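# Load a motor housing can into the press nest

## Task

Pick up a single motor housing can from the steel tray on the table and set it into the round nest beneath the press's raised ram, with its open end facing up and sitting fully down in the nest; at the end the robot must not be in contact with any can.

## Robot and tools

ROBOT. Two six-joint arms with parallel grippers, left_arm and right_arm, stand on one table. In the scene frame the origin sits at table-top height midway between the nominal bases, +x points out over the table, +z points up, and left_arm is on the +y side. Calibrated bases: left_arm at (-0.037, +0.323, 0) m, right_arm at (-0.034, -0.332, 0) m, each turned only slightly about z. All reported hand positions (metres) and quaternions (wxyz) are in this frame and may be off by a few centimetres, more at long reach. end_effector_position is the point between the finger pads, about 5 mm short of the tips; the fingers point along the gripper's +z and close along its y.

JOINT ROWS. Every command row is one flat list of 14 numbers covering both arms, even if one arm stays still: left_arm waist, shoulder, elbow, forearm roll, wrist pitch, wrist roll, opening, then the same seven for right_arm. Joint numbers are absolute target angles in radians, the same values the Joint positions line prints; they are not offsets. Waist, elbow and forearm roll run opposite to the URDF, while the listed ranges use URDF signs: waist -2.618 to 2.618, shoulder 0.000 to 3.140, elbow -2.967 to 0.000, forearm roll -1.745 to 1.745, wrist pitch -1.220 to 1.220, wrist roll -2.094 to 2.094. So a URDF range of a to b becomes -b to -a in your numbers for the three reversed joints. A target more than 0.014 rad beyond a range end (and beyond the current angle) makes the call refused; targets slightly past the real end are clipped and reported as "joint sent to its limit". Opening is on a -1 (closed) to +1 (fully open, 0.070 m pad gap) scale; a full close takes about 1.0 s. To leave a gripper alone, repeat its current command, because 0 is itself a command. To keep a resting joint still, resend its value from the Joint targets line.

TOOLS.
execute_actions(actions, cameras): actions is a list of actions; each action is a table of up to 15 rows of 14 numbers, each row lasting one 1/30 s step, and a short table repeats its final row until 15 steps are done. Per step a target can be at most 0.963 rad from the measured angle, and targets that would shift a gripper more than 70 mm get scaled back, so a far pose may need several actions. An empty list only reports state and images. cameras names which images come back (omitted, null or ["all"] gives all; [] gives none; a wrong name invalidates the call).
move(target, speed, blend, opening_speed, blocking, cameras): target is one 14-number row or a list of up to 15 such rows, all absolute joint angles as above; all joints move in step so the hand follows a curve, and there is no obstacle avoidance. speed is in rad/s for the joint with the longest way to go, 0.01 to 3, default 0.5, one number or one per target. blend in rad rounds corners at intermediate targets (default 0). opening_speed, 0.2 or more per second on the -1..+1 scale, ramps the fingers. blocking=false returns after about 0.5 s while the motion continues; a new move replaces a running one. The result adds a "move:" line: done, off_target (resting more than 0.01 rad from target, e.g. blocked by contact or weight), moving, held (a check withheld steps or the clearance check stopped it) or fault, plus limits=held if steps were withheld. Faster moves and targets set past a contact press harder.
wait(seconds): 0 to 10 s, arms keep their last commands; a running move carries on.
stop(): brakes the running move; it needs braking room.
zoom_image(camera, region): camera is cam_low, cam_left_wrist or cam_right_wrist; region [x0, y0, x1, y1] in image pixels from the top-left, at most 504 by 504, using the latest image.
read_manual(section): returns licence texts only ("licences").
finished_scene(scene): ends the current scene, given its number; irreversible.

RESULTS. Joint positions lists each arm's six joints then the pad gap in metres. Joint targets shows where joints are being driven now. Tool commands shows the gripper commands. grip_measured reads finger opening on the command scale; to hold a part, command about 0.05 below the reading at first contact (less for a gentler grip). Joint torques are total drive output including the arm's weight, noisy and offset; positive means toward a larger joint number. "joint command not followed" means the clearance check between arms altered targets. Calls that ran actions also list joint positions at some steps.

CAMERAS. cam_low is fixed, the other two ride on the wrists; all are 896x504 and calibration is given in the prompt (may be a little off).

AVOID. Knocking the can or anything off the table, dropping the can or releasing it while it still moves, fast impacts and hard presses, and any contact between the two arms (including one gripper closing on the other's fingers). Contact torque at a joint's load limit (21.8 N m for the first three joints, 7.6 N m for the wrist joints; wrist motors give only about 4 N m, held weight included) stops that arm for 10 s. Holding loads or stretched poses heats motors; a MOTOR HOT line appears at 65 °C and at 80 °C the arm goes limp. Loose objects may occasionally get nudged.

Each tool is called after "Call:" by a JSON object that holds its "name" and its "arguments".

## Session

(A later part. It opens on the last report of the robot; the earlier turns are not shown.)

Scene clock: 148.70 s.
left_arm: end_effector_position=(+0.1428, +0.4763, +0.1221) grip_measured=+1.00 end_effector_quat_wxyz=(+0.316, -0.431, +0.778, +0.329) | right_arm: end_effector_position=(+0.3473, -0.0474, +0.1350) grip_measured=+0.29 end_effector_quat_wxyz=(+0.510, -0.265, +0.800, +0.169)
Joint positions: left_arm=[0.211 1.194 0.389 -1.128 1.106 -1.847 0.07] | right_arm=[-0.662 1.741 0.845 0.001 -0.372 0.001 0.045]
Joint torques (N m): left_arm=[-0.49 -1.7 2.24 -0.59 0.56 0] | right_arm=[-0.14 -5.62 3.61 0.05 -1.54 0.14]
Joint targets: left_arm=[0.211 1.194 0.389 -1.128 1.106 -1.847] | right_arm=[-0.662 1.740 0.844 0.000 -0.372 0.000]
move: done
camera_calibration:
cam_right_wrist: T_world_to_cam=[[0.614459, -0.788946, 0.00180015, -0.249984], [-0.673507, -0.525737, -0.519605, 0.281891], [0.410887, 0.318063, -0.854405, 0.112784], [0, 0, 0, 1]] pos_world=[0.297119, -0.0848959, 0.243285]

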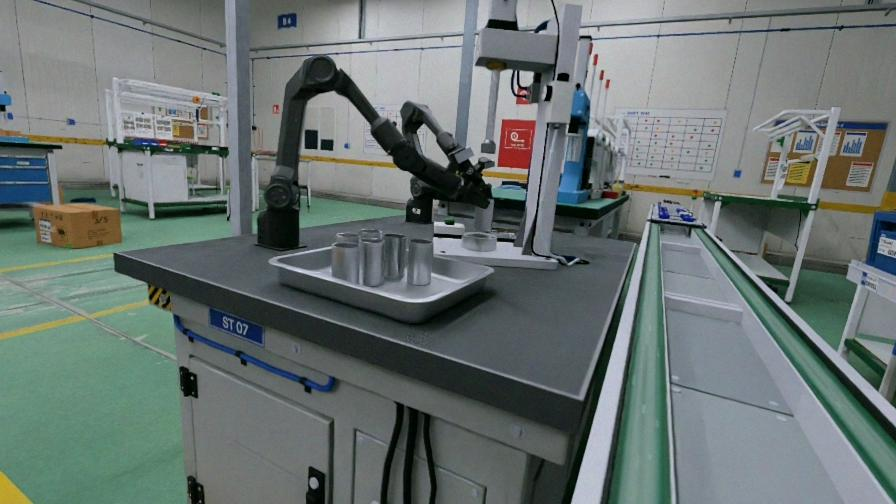

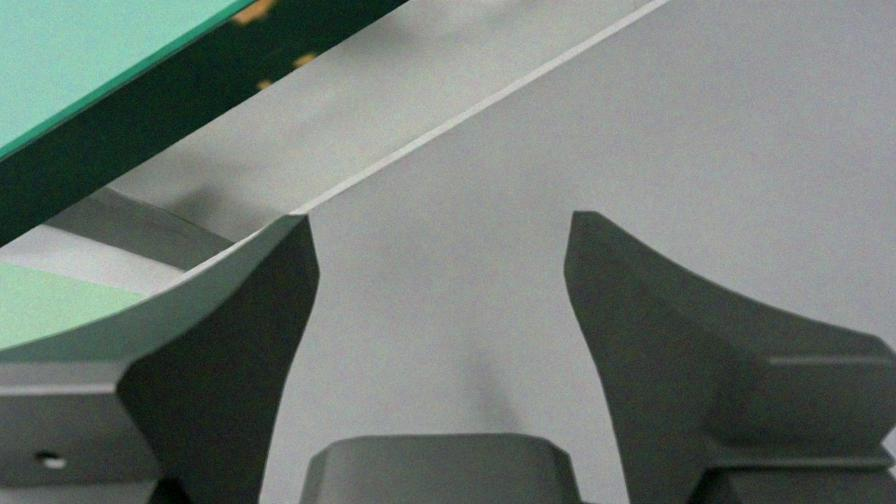

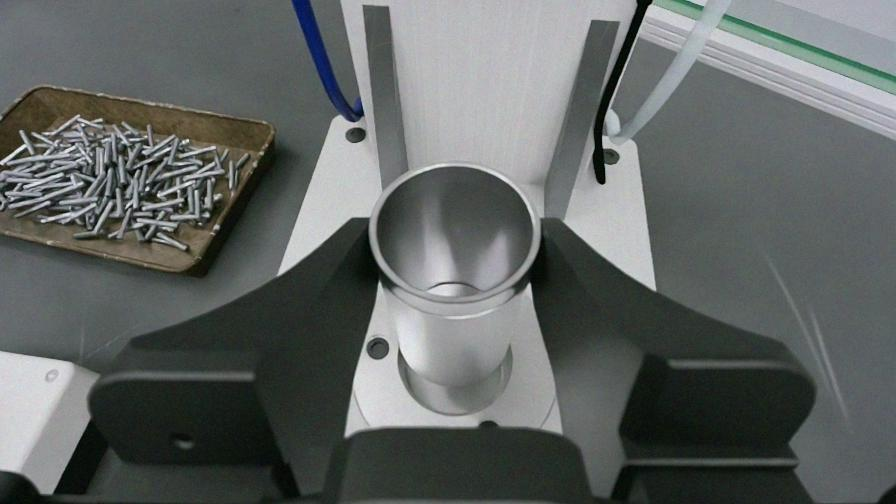

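Call:
{"name": "move", "arguments": {"target": [0.211,1.194,0.389,-1.128,1.106,-1.847,1,-0.6618,1.752,0.8082,0,-0.4203,0,0.2], "speed": 0.3}}

Call:
{"name": "zoom_image", "arguments": {"camera": "cam_right_wrist", "region": [350, 280, 560, 440]}}

Call:
{"name": "zoom_image", "arguments": {"camera": "cam_low", "region": [455, 195, 505, 260]}}

Scene clock: 163.00 s.
left_arm: end_effector_position=(+0.1428, +0.4763, +0.1221) grip_measured=+1.00 end_effector_quat_wxyz=(+0.316, -0.431, +0.778, +0.329) | right_arm: end_effector_position=(+0.3430, -0.0506, +0.1251) grip_measured=+0.29 end_effector_quat_wxyz=(+0.510, -0.266, +0.800, +0.169)
Joint positions: left_arm=[0.211 1.194 0.389 -1.128 1.106 -1.847 0.07] | right_arm=[-0.662 1.751 0.808 0.001 -0.42 0.001 0.045]
Joint torques (N m): left_arm=[-0.43 -1.74 2.26 -0.6 0.55 -0.02] | right_arm=[-0.18 -4.7 3.53 0.14 -1.74 0.16]
Joint targets: left_arm=[0.211 1.194 0.389 -1.128 1.106 -1.847] | right_arm=[-0.662 1.752 0.808 0.000 -0.420 0.000]
move: done
camera_calibration:
cam_right_wrist: T_world_to_cam=[[0.614489, -0.788923, 0.0017712, -0.249848], [-0.673595, -0.525826, -0.5194, 0.272191], [0.410698, 0.317973, -0.854529, 0.107272], [0, 0, 0, 1]] pos_world=[0.292819, -0.0880957, 0.233485]

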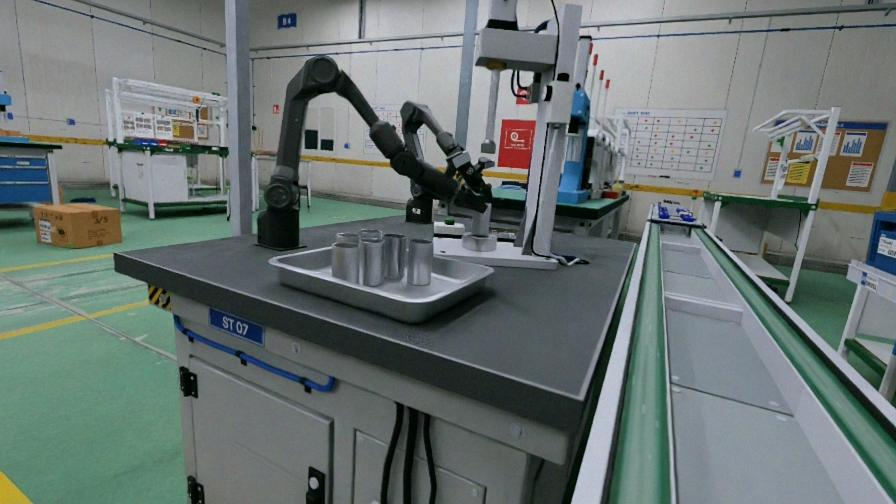

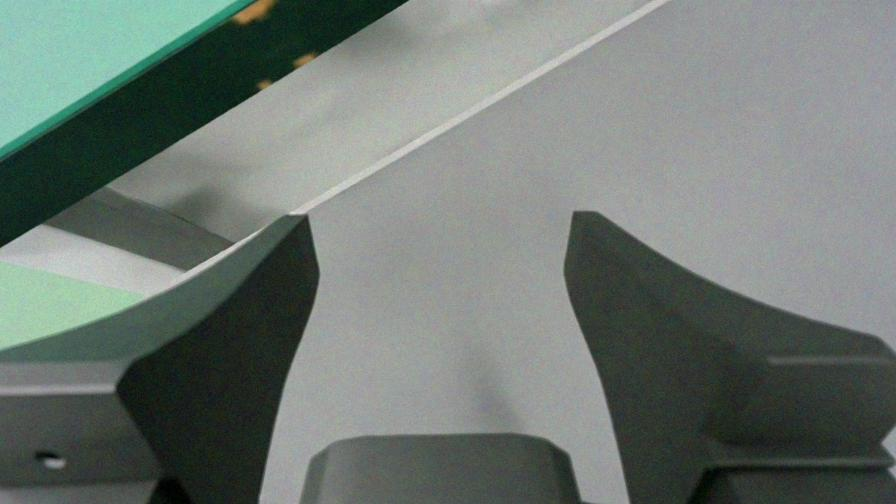

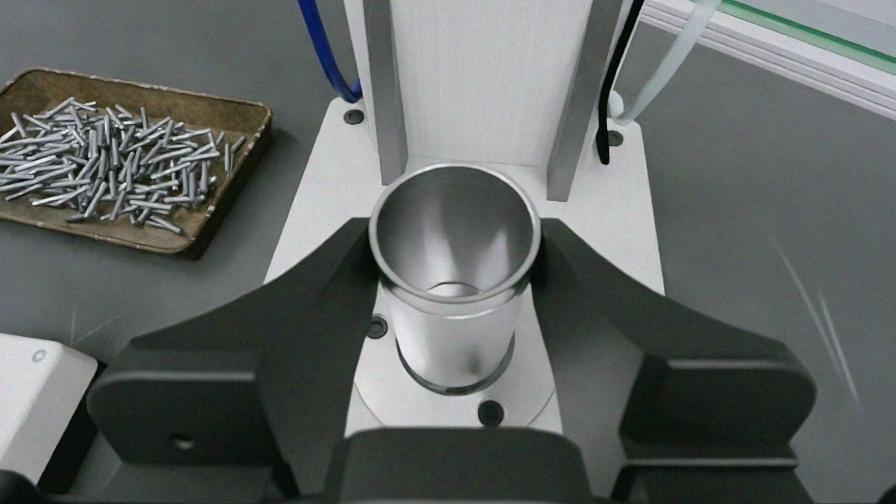

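Scaled by 2.400 from the camera's 896x504 image, which has a finer 1280x720 frame.

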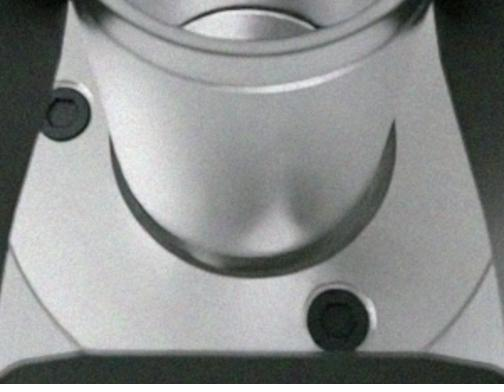

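Scaled by 7.754 from the camera's 896x504 image, which has a finer 1280x720 frame.

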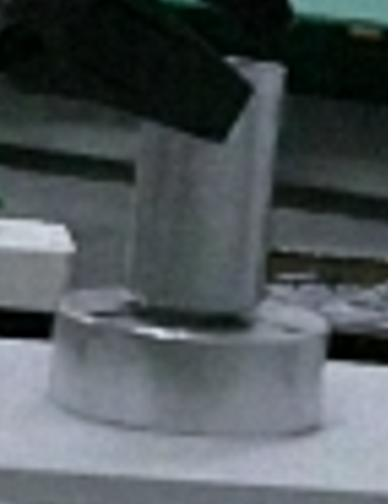

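Call:
{"name": "move", "arguments": {"target": [0.211,1.194,0.389,-1.128,1.106,-1.847,1,-0.6618,1.7944,0.7874,0,-0.4835,0,0.2], "speed": 0.08}}

Call:
{"name": "zoom_image", "arguments": {"camera": "cam_right_wrist", "region": [350, 280, 560, 440]}}

Call:
{"name": "zoom_image", "arguments": {"camera": "cam_low", "region": [455, 195, 505, 260]}}

Scene clock: 168.70 s.
left_arm: end_effector_position=(+0.1428, +0.4763, +0.1221) grip_measured=+1.00 end_effector_quat_wxyz=(+0.316, -0.431, +0.778, +0.329) | right_arm: end_effector_position=(+0.3434, -0.0509, +0.1099) grip_measured=+0.29 end_effector_quat_wxyz=(+0.510, -0.265, +0.801, +0.169)
Joint positions: left_arm=[0.211 1.194 0.389 -1.128 1.106 -1.847 0.07] | right_arm=[-0.661 1.795 0.787 0.001 -0.484 0.001 0.045]
Joint torques (N m): left_arm=[-0.38 -1.78 2.28 -0.62 0.54 -0.04] | right_arm=[-1.11 -4.85 2.74 0.11 -1.43 0.2]
Joint targets: left_arm=[0.211 1.194 0.389 -1.128 1.106 -1.847] | right_arm=[-0.662 1.794 0.787 0.000 -0.484 0.000]
move: done
camera_calibration:
cam_right_wrist: T_world_to_cam=[[0.613832, -0.789435, 0.0017599, -0.250075], [-0.674018, -0.525246, -0.519438, 0.264591], [0.410987, 0.317661, -0.854506, 0.0939799], [0, 0, 0, 1]] pos_world=[0.293219, -0.0882958, 0.218185]

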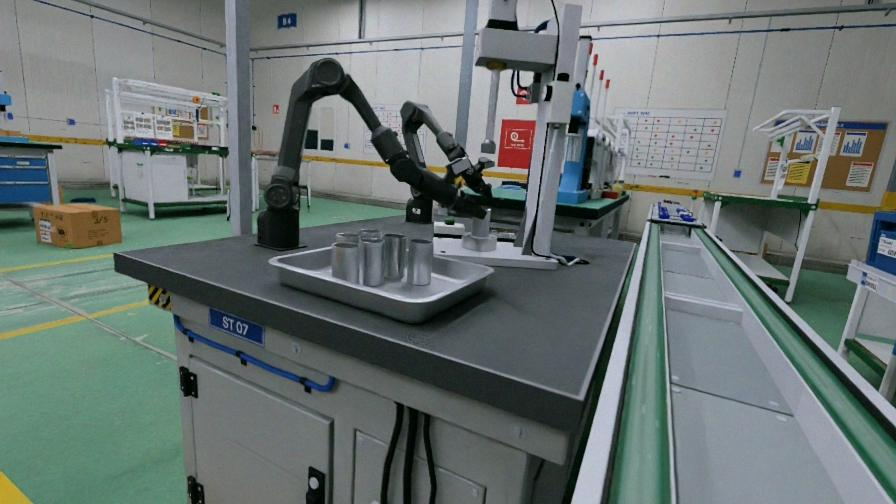

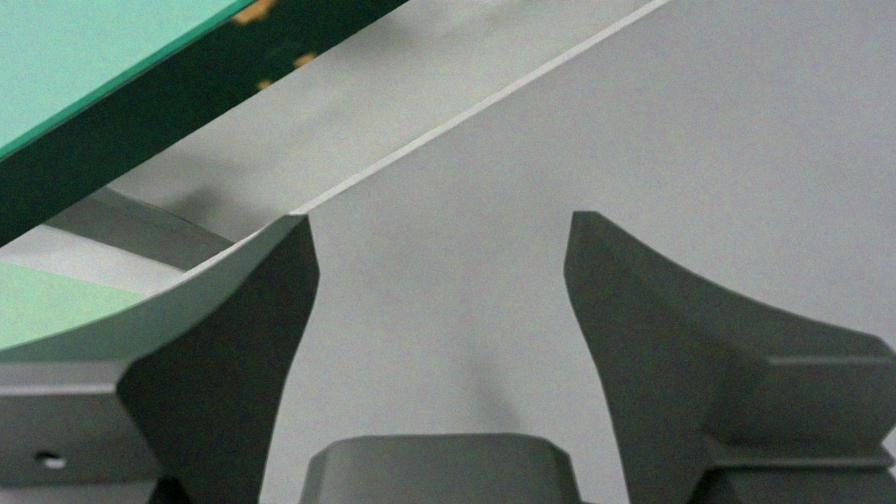

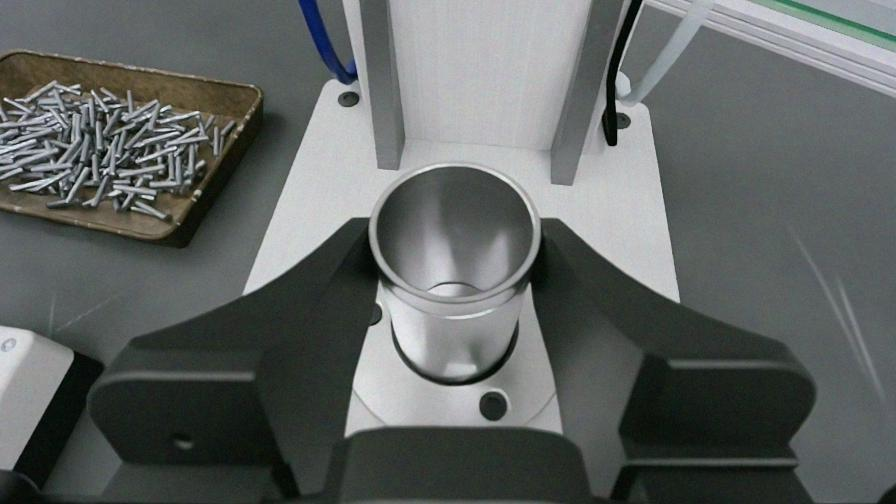

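Scaled by 2.400 from the camera's 896x504 image, which has a finer 1280x720 frame.

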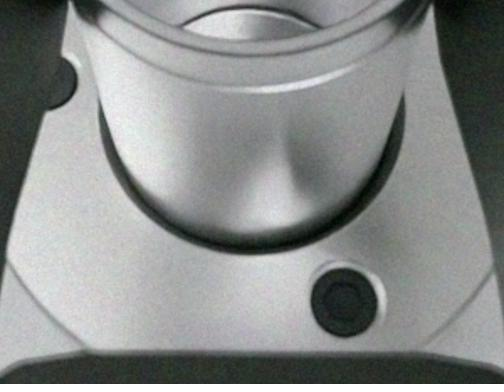

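Scaled by 7.754 from the camera's 896x504 image, which has a finer 1280x720 frame.

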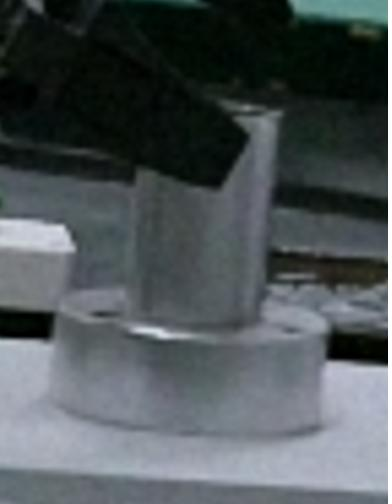

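Call:
{"name": "move", "arguments": {"target": [0.211,1.194,0.389,-1.128,1.106,-1.847,1,-0.6618,1.8393,0.7701,0,-0.5457,0,0.2], "speed": 0.08}}

Call:
{"name": "zoom_image", "arguments": {"camera": "cam_right_wrist", "region": [350, 280, 560, 440]}}

Call:
{"name": "zoom_image", "arguments": {"camera": "cam_low", "region": [455, 195, 505, 260]}}

Scene clock: 172.23 s.
left_arm: end_effector_position=(+0.1428, +0.4763, +0.1221) grip_measured=+1.00 end_effector_quat_wxyz=(+0.316, -0.431, +0.778, +0.329) | right_arm: end_effector_position=(+0.3440, -0.0505, +0.0971) grip_measured=+0.29 end_effector_quat_wxyz=(+0.513, -0.264, +0.799, +0.170)
Joint positions: left_arm=[0.211 1.194 0.389 -1.128 1.106 -1.847 0.07] | right_arm=[-0.661 1.837 0.772 0 -0.549 0.001 0.045]
Joint torques (N m): left_arm=[-0.34 -1.82 2.3 -0.64 0.53 -0.05] | right_arm=[-2.82 -2.01 1.19 0.54 0.02 0.35]
Joint targets: left_arm=[0.211 1.194 0.389 -1.128 1.106 -1.847] | right_arm=[-0.662 1.839 0.770 0.000 -0.546 0.000]
move: done
camera_calibration:
cam_right_wrist: T_world_to_cam=[[0.613241, -0.789894, 0.00134874, -0.249976], [-0.671899, -0.522531, -0.524894, 0.258473], [0.415315, 0.32098, -0.851167, 0.081036], [0, 0, 0, 1]] pos_world=[0.293308, -0.088405, 0.204983]

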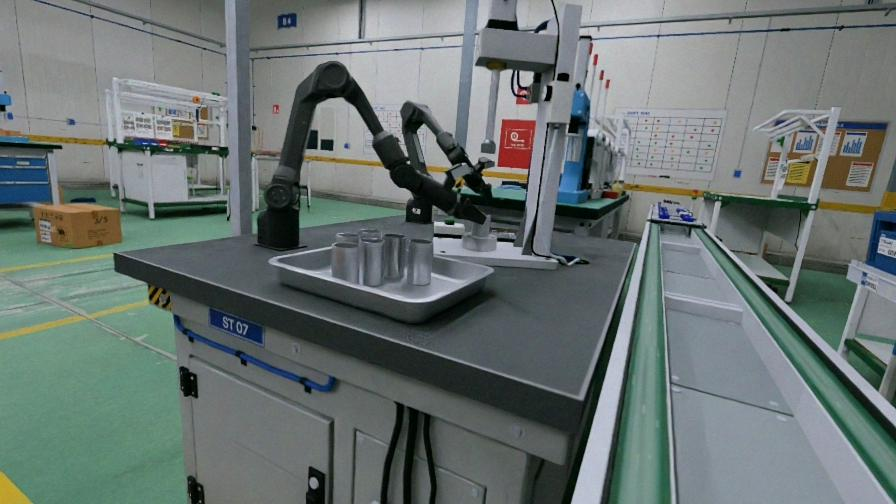

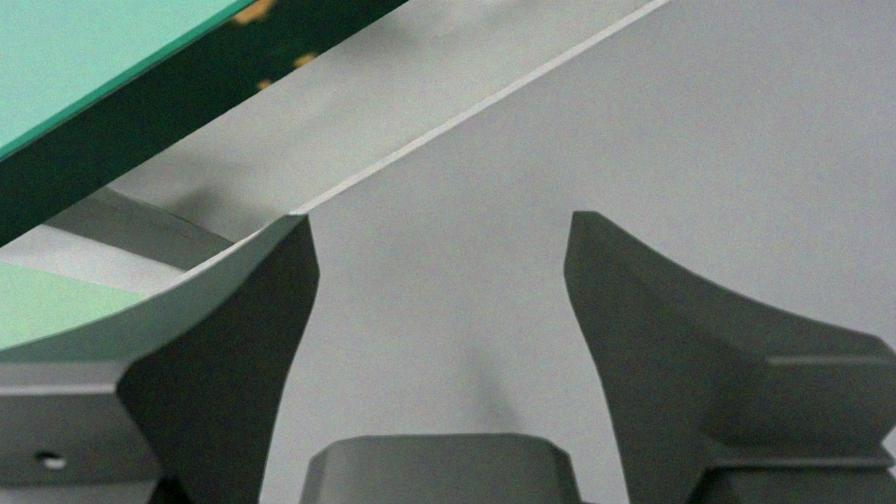

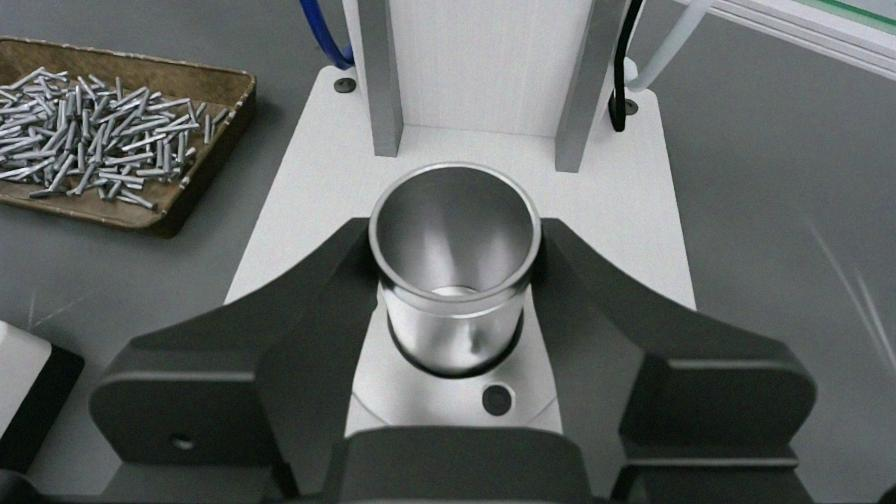

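Scaled by 2.400 from the camera's 896x504 image, which has a finer 1280x720 frame.

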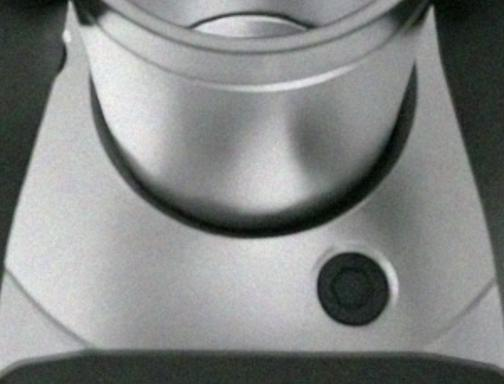

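Scaled by 7.754 from the camera's 896x504 image, which has a finer 1280x720 frame.

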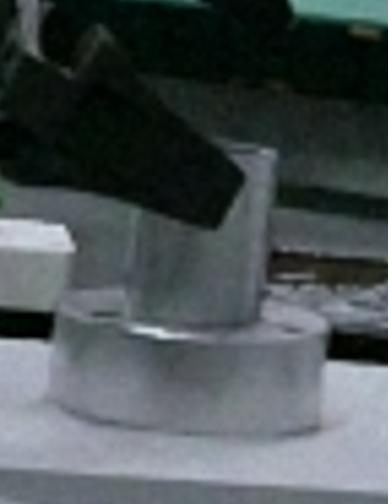

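Call:
{"name": "move", "arguments": {"target": [[0.211,1.194,0.389,-1.128,1.106,-1.847,1,-0.660,1.8318,0.773,0,-0.5353,0,0.2],[0.211,1.194,0.389,-1.128,1.106,-1.847,1,-0.660,1.8318,0.773,0,-0.5353,0,0.75]], "speed": 0.1, "opening_speed": 0.5}}

Call:
{"name": "zoom_image", "arguments": {"camera": "cam_right_wrist", "region": [350, 280, 560, 440]}}

Call:
{"name": "zoom_image", "arguments": {"camera": "cam_low", "region": [455, 195, 505, 260]}}

Scene clock: 178.53 s.
left_arm: end_effector_position=(+0.1428, +0.4763, +0.1221) grip_measured=+1.00 end_effector_quat_wxyz=(+0.316, -0.431, +0.778, +0.329) | right_arm: end_effector_position=(+0.3435, -0.0513, +0.0970) grip_measured=+0.75 end_effector_quat_wxyz=(+0.510, -0.265, +0.801, +0.169)
Joint positions: left_arm=[0.211 1.194 0.389 -1.128 1.106 -1.847 0.07] | right_arm=[-0.66 1.832 0.773 0.001 -0.535 0.001 0.061]
Joint torques (N m): left_arm=[-0.25 -1.89 2.34 -0.66 0.52 -0.03] | right_arm=[-0.11 -5.28 3.71 -0.13 -1.47 0.21]
Joint targets: left_arm=[0.211 1.194 0.389 -1.128 1.106 -1.847] | right_arm=[-0.660 1.832 0.773 0.000 -0.535 0.000]
move: done
camera_calibration:
cam_right_wrist: T_world_to_cam=[[0.613234, -0.789899, 0.00179477, -0.250284], [-0.674914, -0.525144, -0.518376, 0.257976], [0.410407, 0.316675, -0.855151, 0.0832693], [0, 0, 0, 1]] pos_world=[0.29342, -0.088594, 0.205386]

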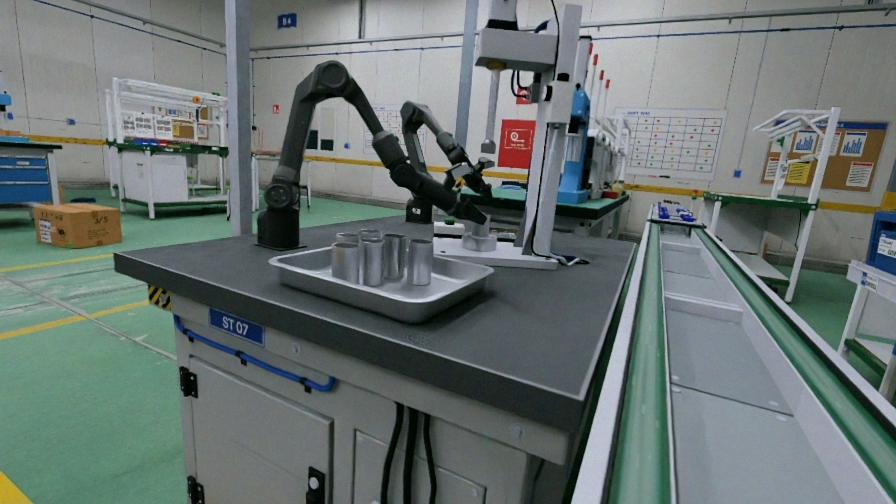

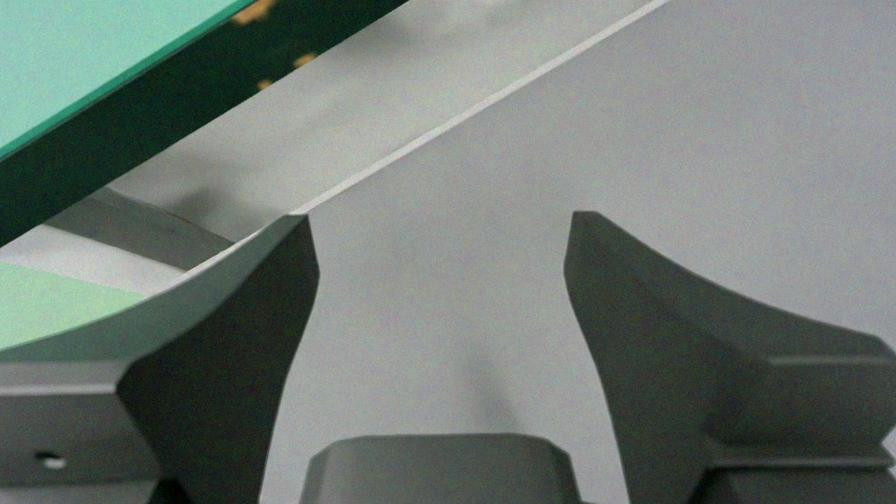

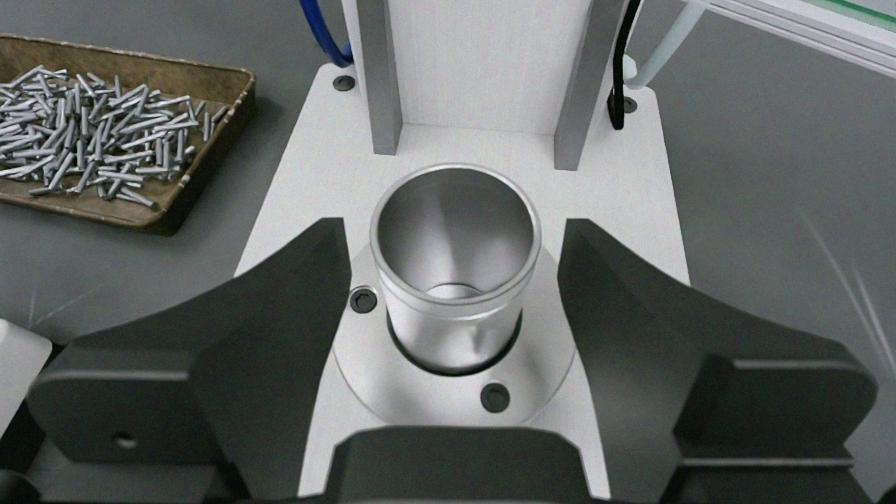

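Scaled by 2.400 from the camera's 896x504 image, which has a finer 1280x720 frame.

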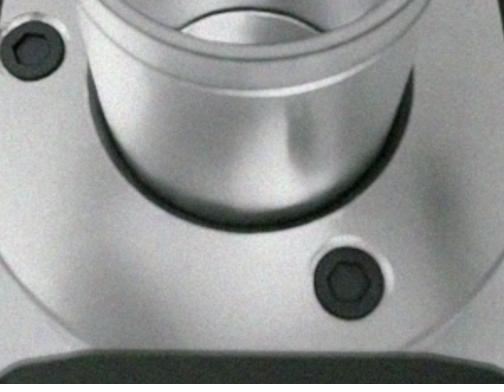

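Scaled by 7.754 from the camera's 896x504 image, which has a finer 1280x720 frame.

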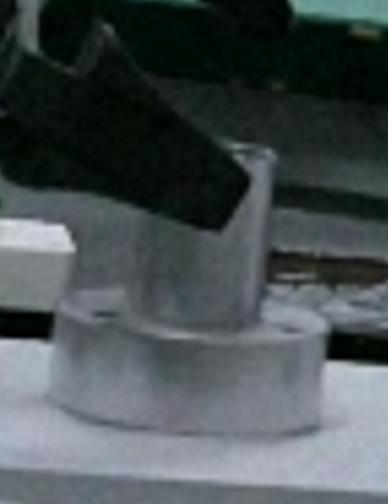

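Call:
{"name": "move", "arguments": {"target": [[0.211,1.194,0.389,-1.128,1.106,-1.847,1,-0.660,1.6244,0.5991,0,-0.5018,0,0.75],[0.211,1.194,0.389,-1.128,1.106,-1.847,1,-0.660,1.3752,0.4655,0,-0.3862,0,0.75]], "speed": 0.3, "blend": 0.03}}

Call:
{"name": "zoom_image", "arguments": {"camera": "cam_low", "region": [420, 130, 560, 280]}}

Scene clock: 183.63 s.
left_arm: end_effector_position=(+0.1428, +0.4763, +0.1221) grip_measured=+1.00 end_effector_quat_wxyz=(+0.316, -0.431, +0.778, +0.329) | right_arm: end_effector_position=(+0.2630, -0.1111, +0.1450) grip_measured=+0.75 end_effector_quat_wxyz=(+0.510, -0.265, +0.801, +0.169)
Joint positions: left_arm=[0.211 1.194 0.389 -1.128 1.106 -1.847 0.07] | right_arm=[-0.66 1.373 0.464 0.001 -0.385 0.001 0.061]
Joint torques (N m): left_arm=[-0.2 -1.93 2.35 -0.69 0.51 -0.02] | right_arm=[-0.18 -1.77 3.54 -0.1 -1.49 0.19]
Joint targets: left_arm=[0.211 1.194 0.389 -1.128 1.106 -1.847] | right_arm=[-0.660 1.375 0.466 0.000 -0.386 0.000]
move: done
camera_calibration:
cam_right_wrist: T_world_to_cam=[[0.613151, -0.789964, 0.00186442, -0.248207], [-0.674582, -0.52482, -0.519137, 0.197105], [0.411078, 0.317052, -0.854689, 0.176202], [0, 0, 0, 1]] pos_world=[0.212719, -0.148495, 0.253385]

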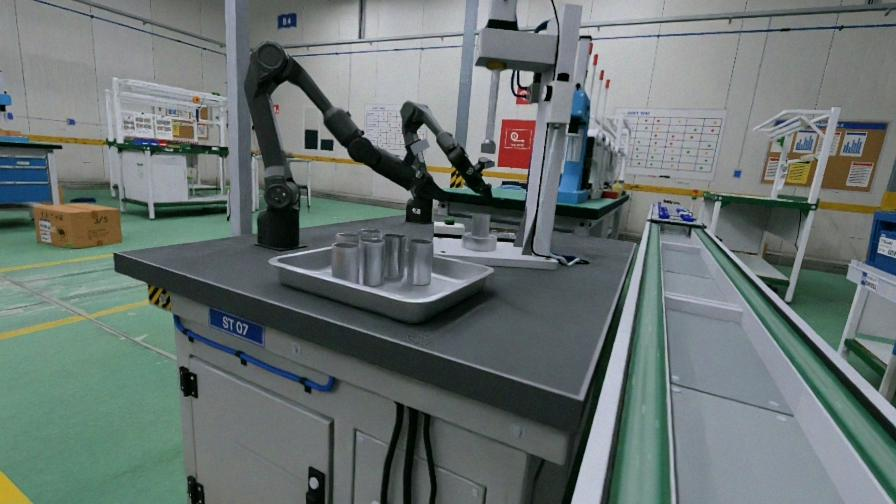

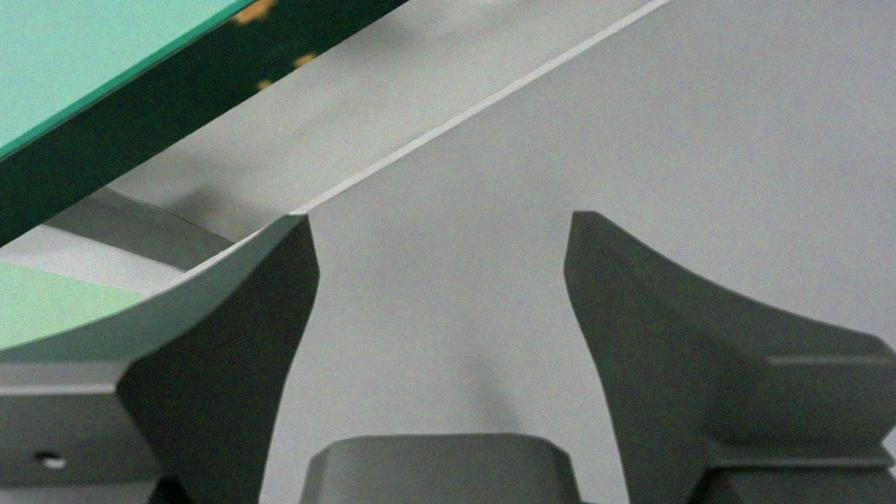

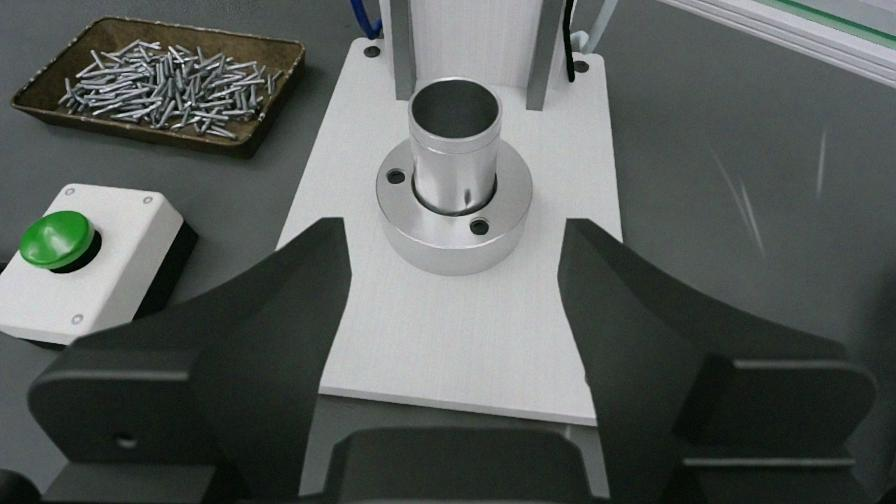

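Scaled by 3.360 from the camera's 896x504 image, which has a finer 1280x720 frame.

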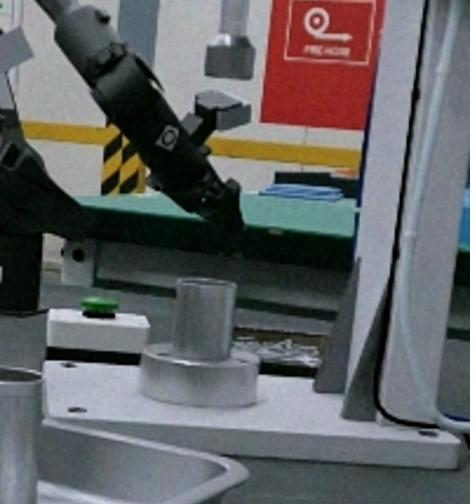

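Call:
{"name": "finished_scene", "arguments": {"scene": 1}}

The scene is finished: the task was done.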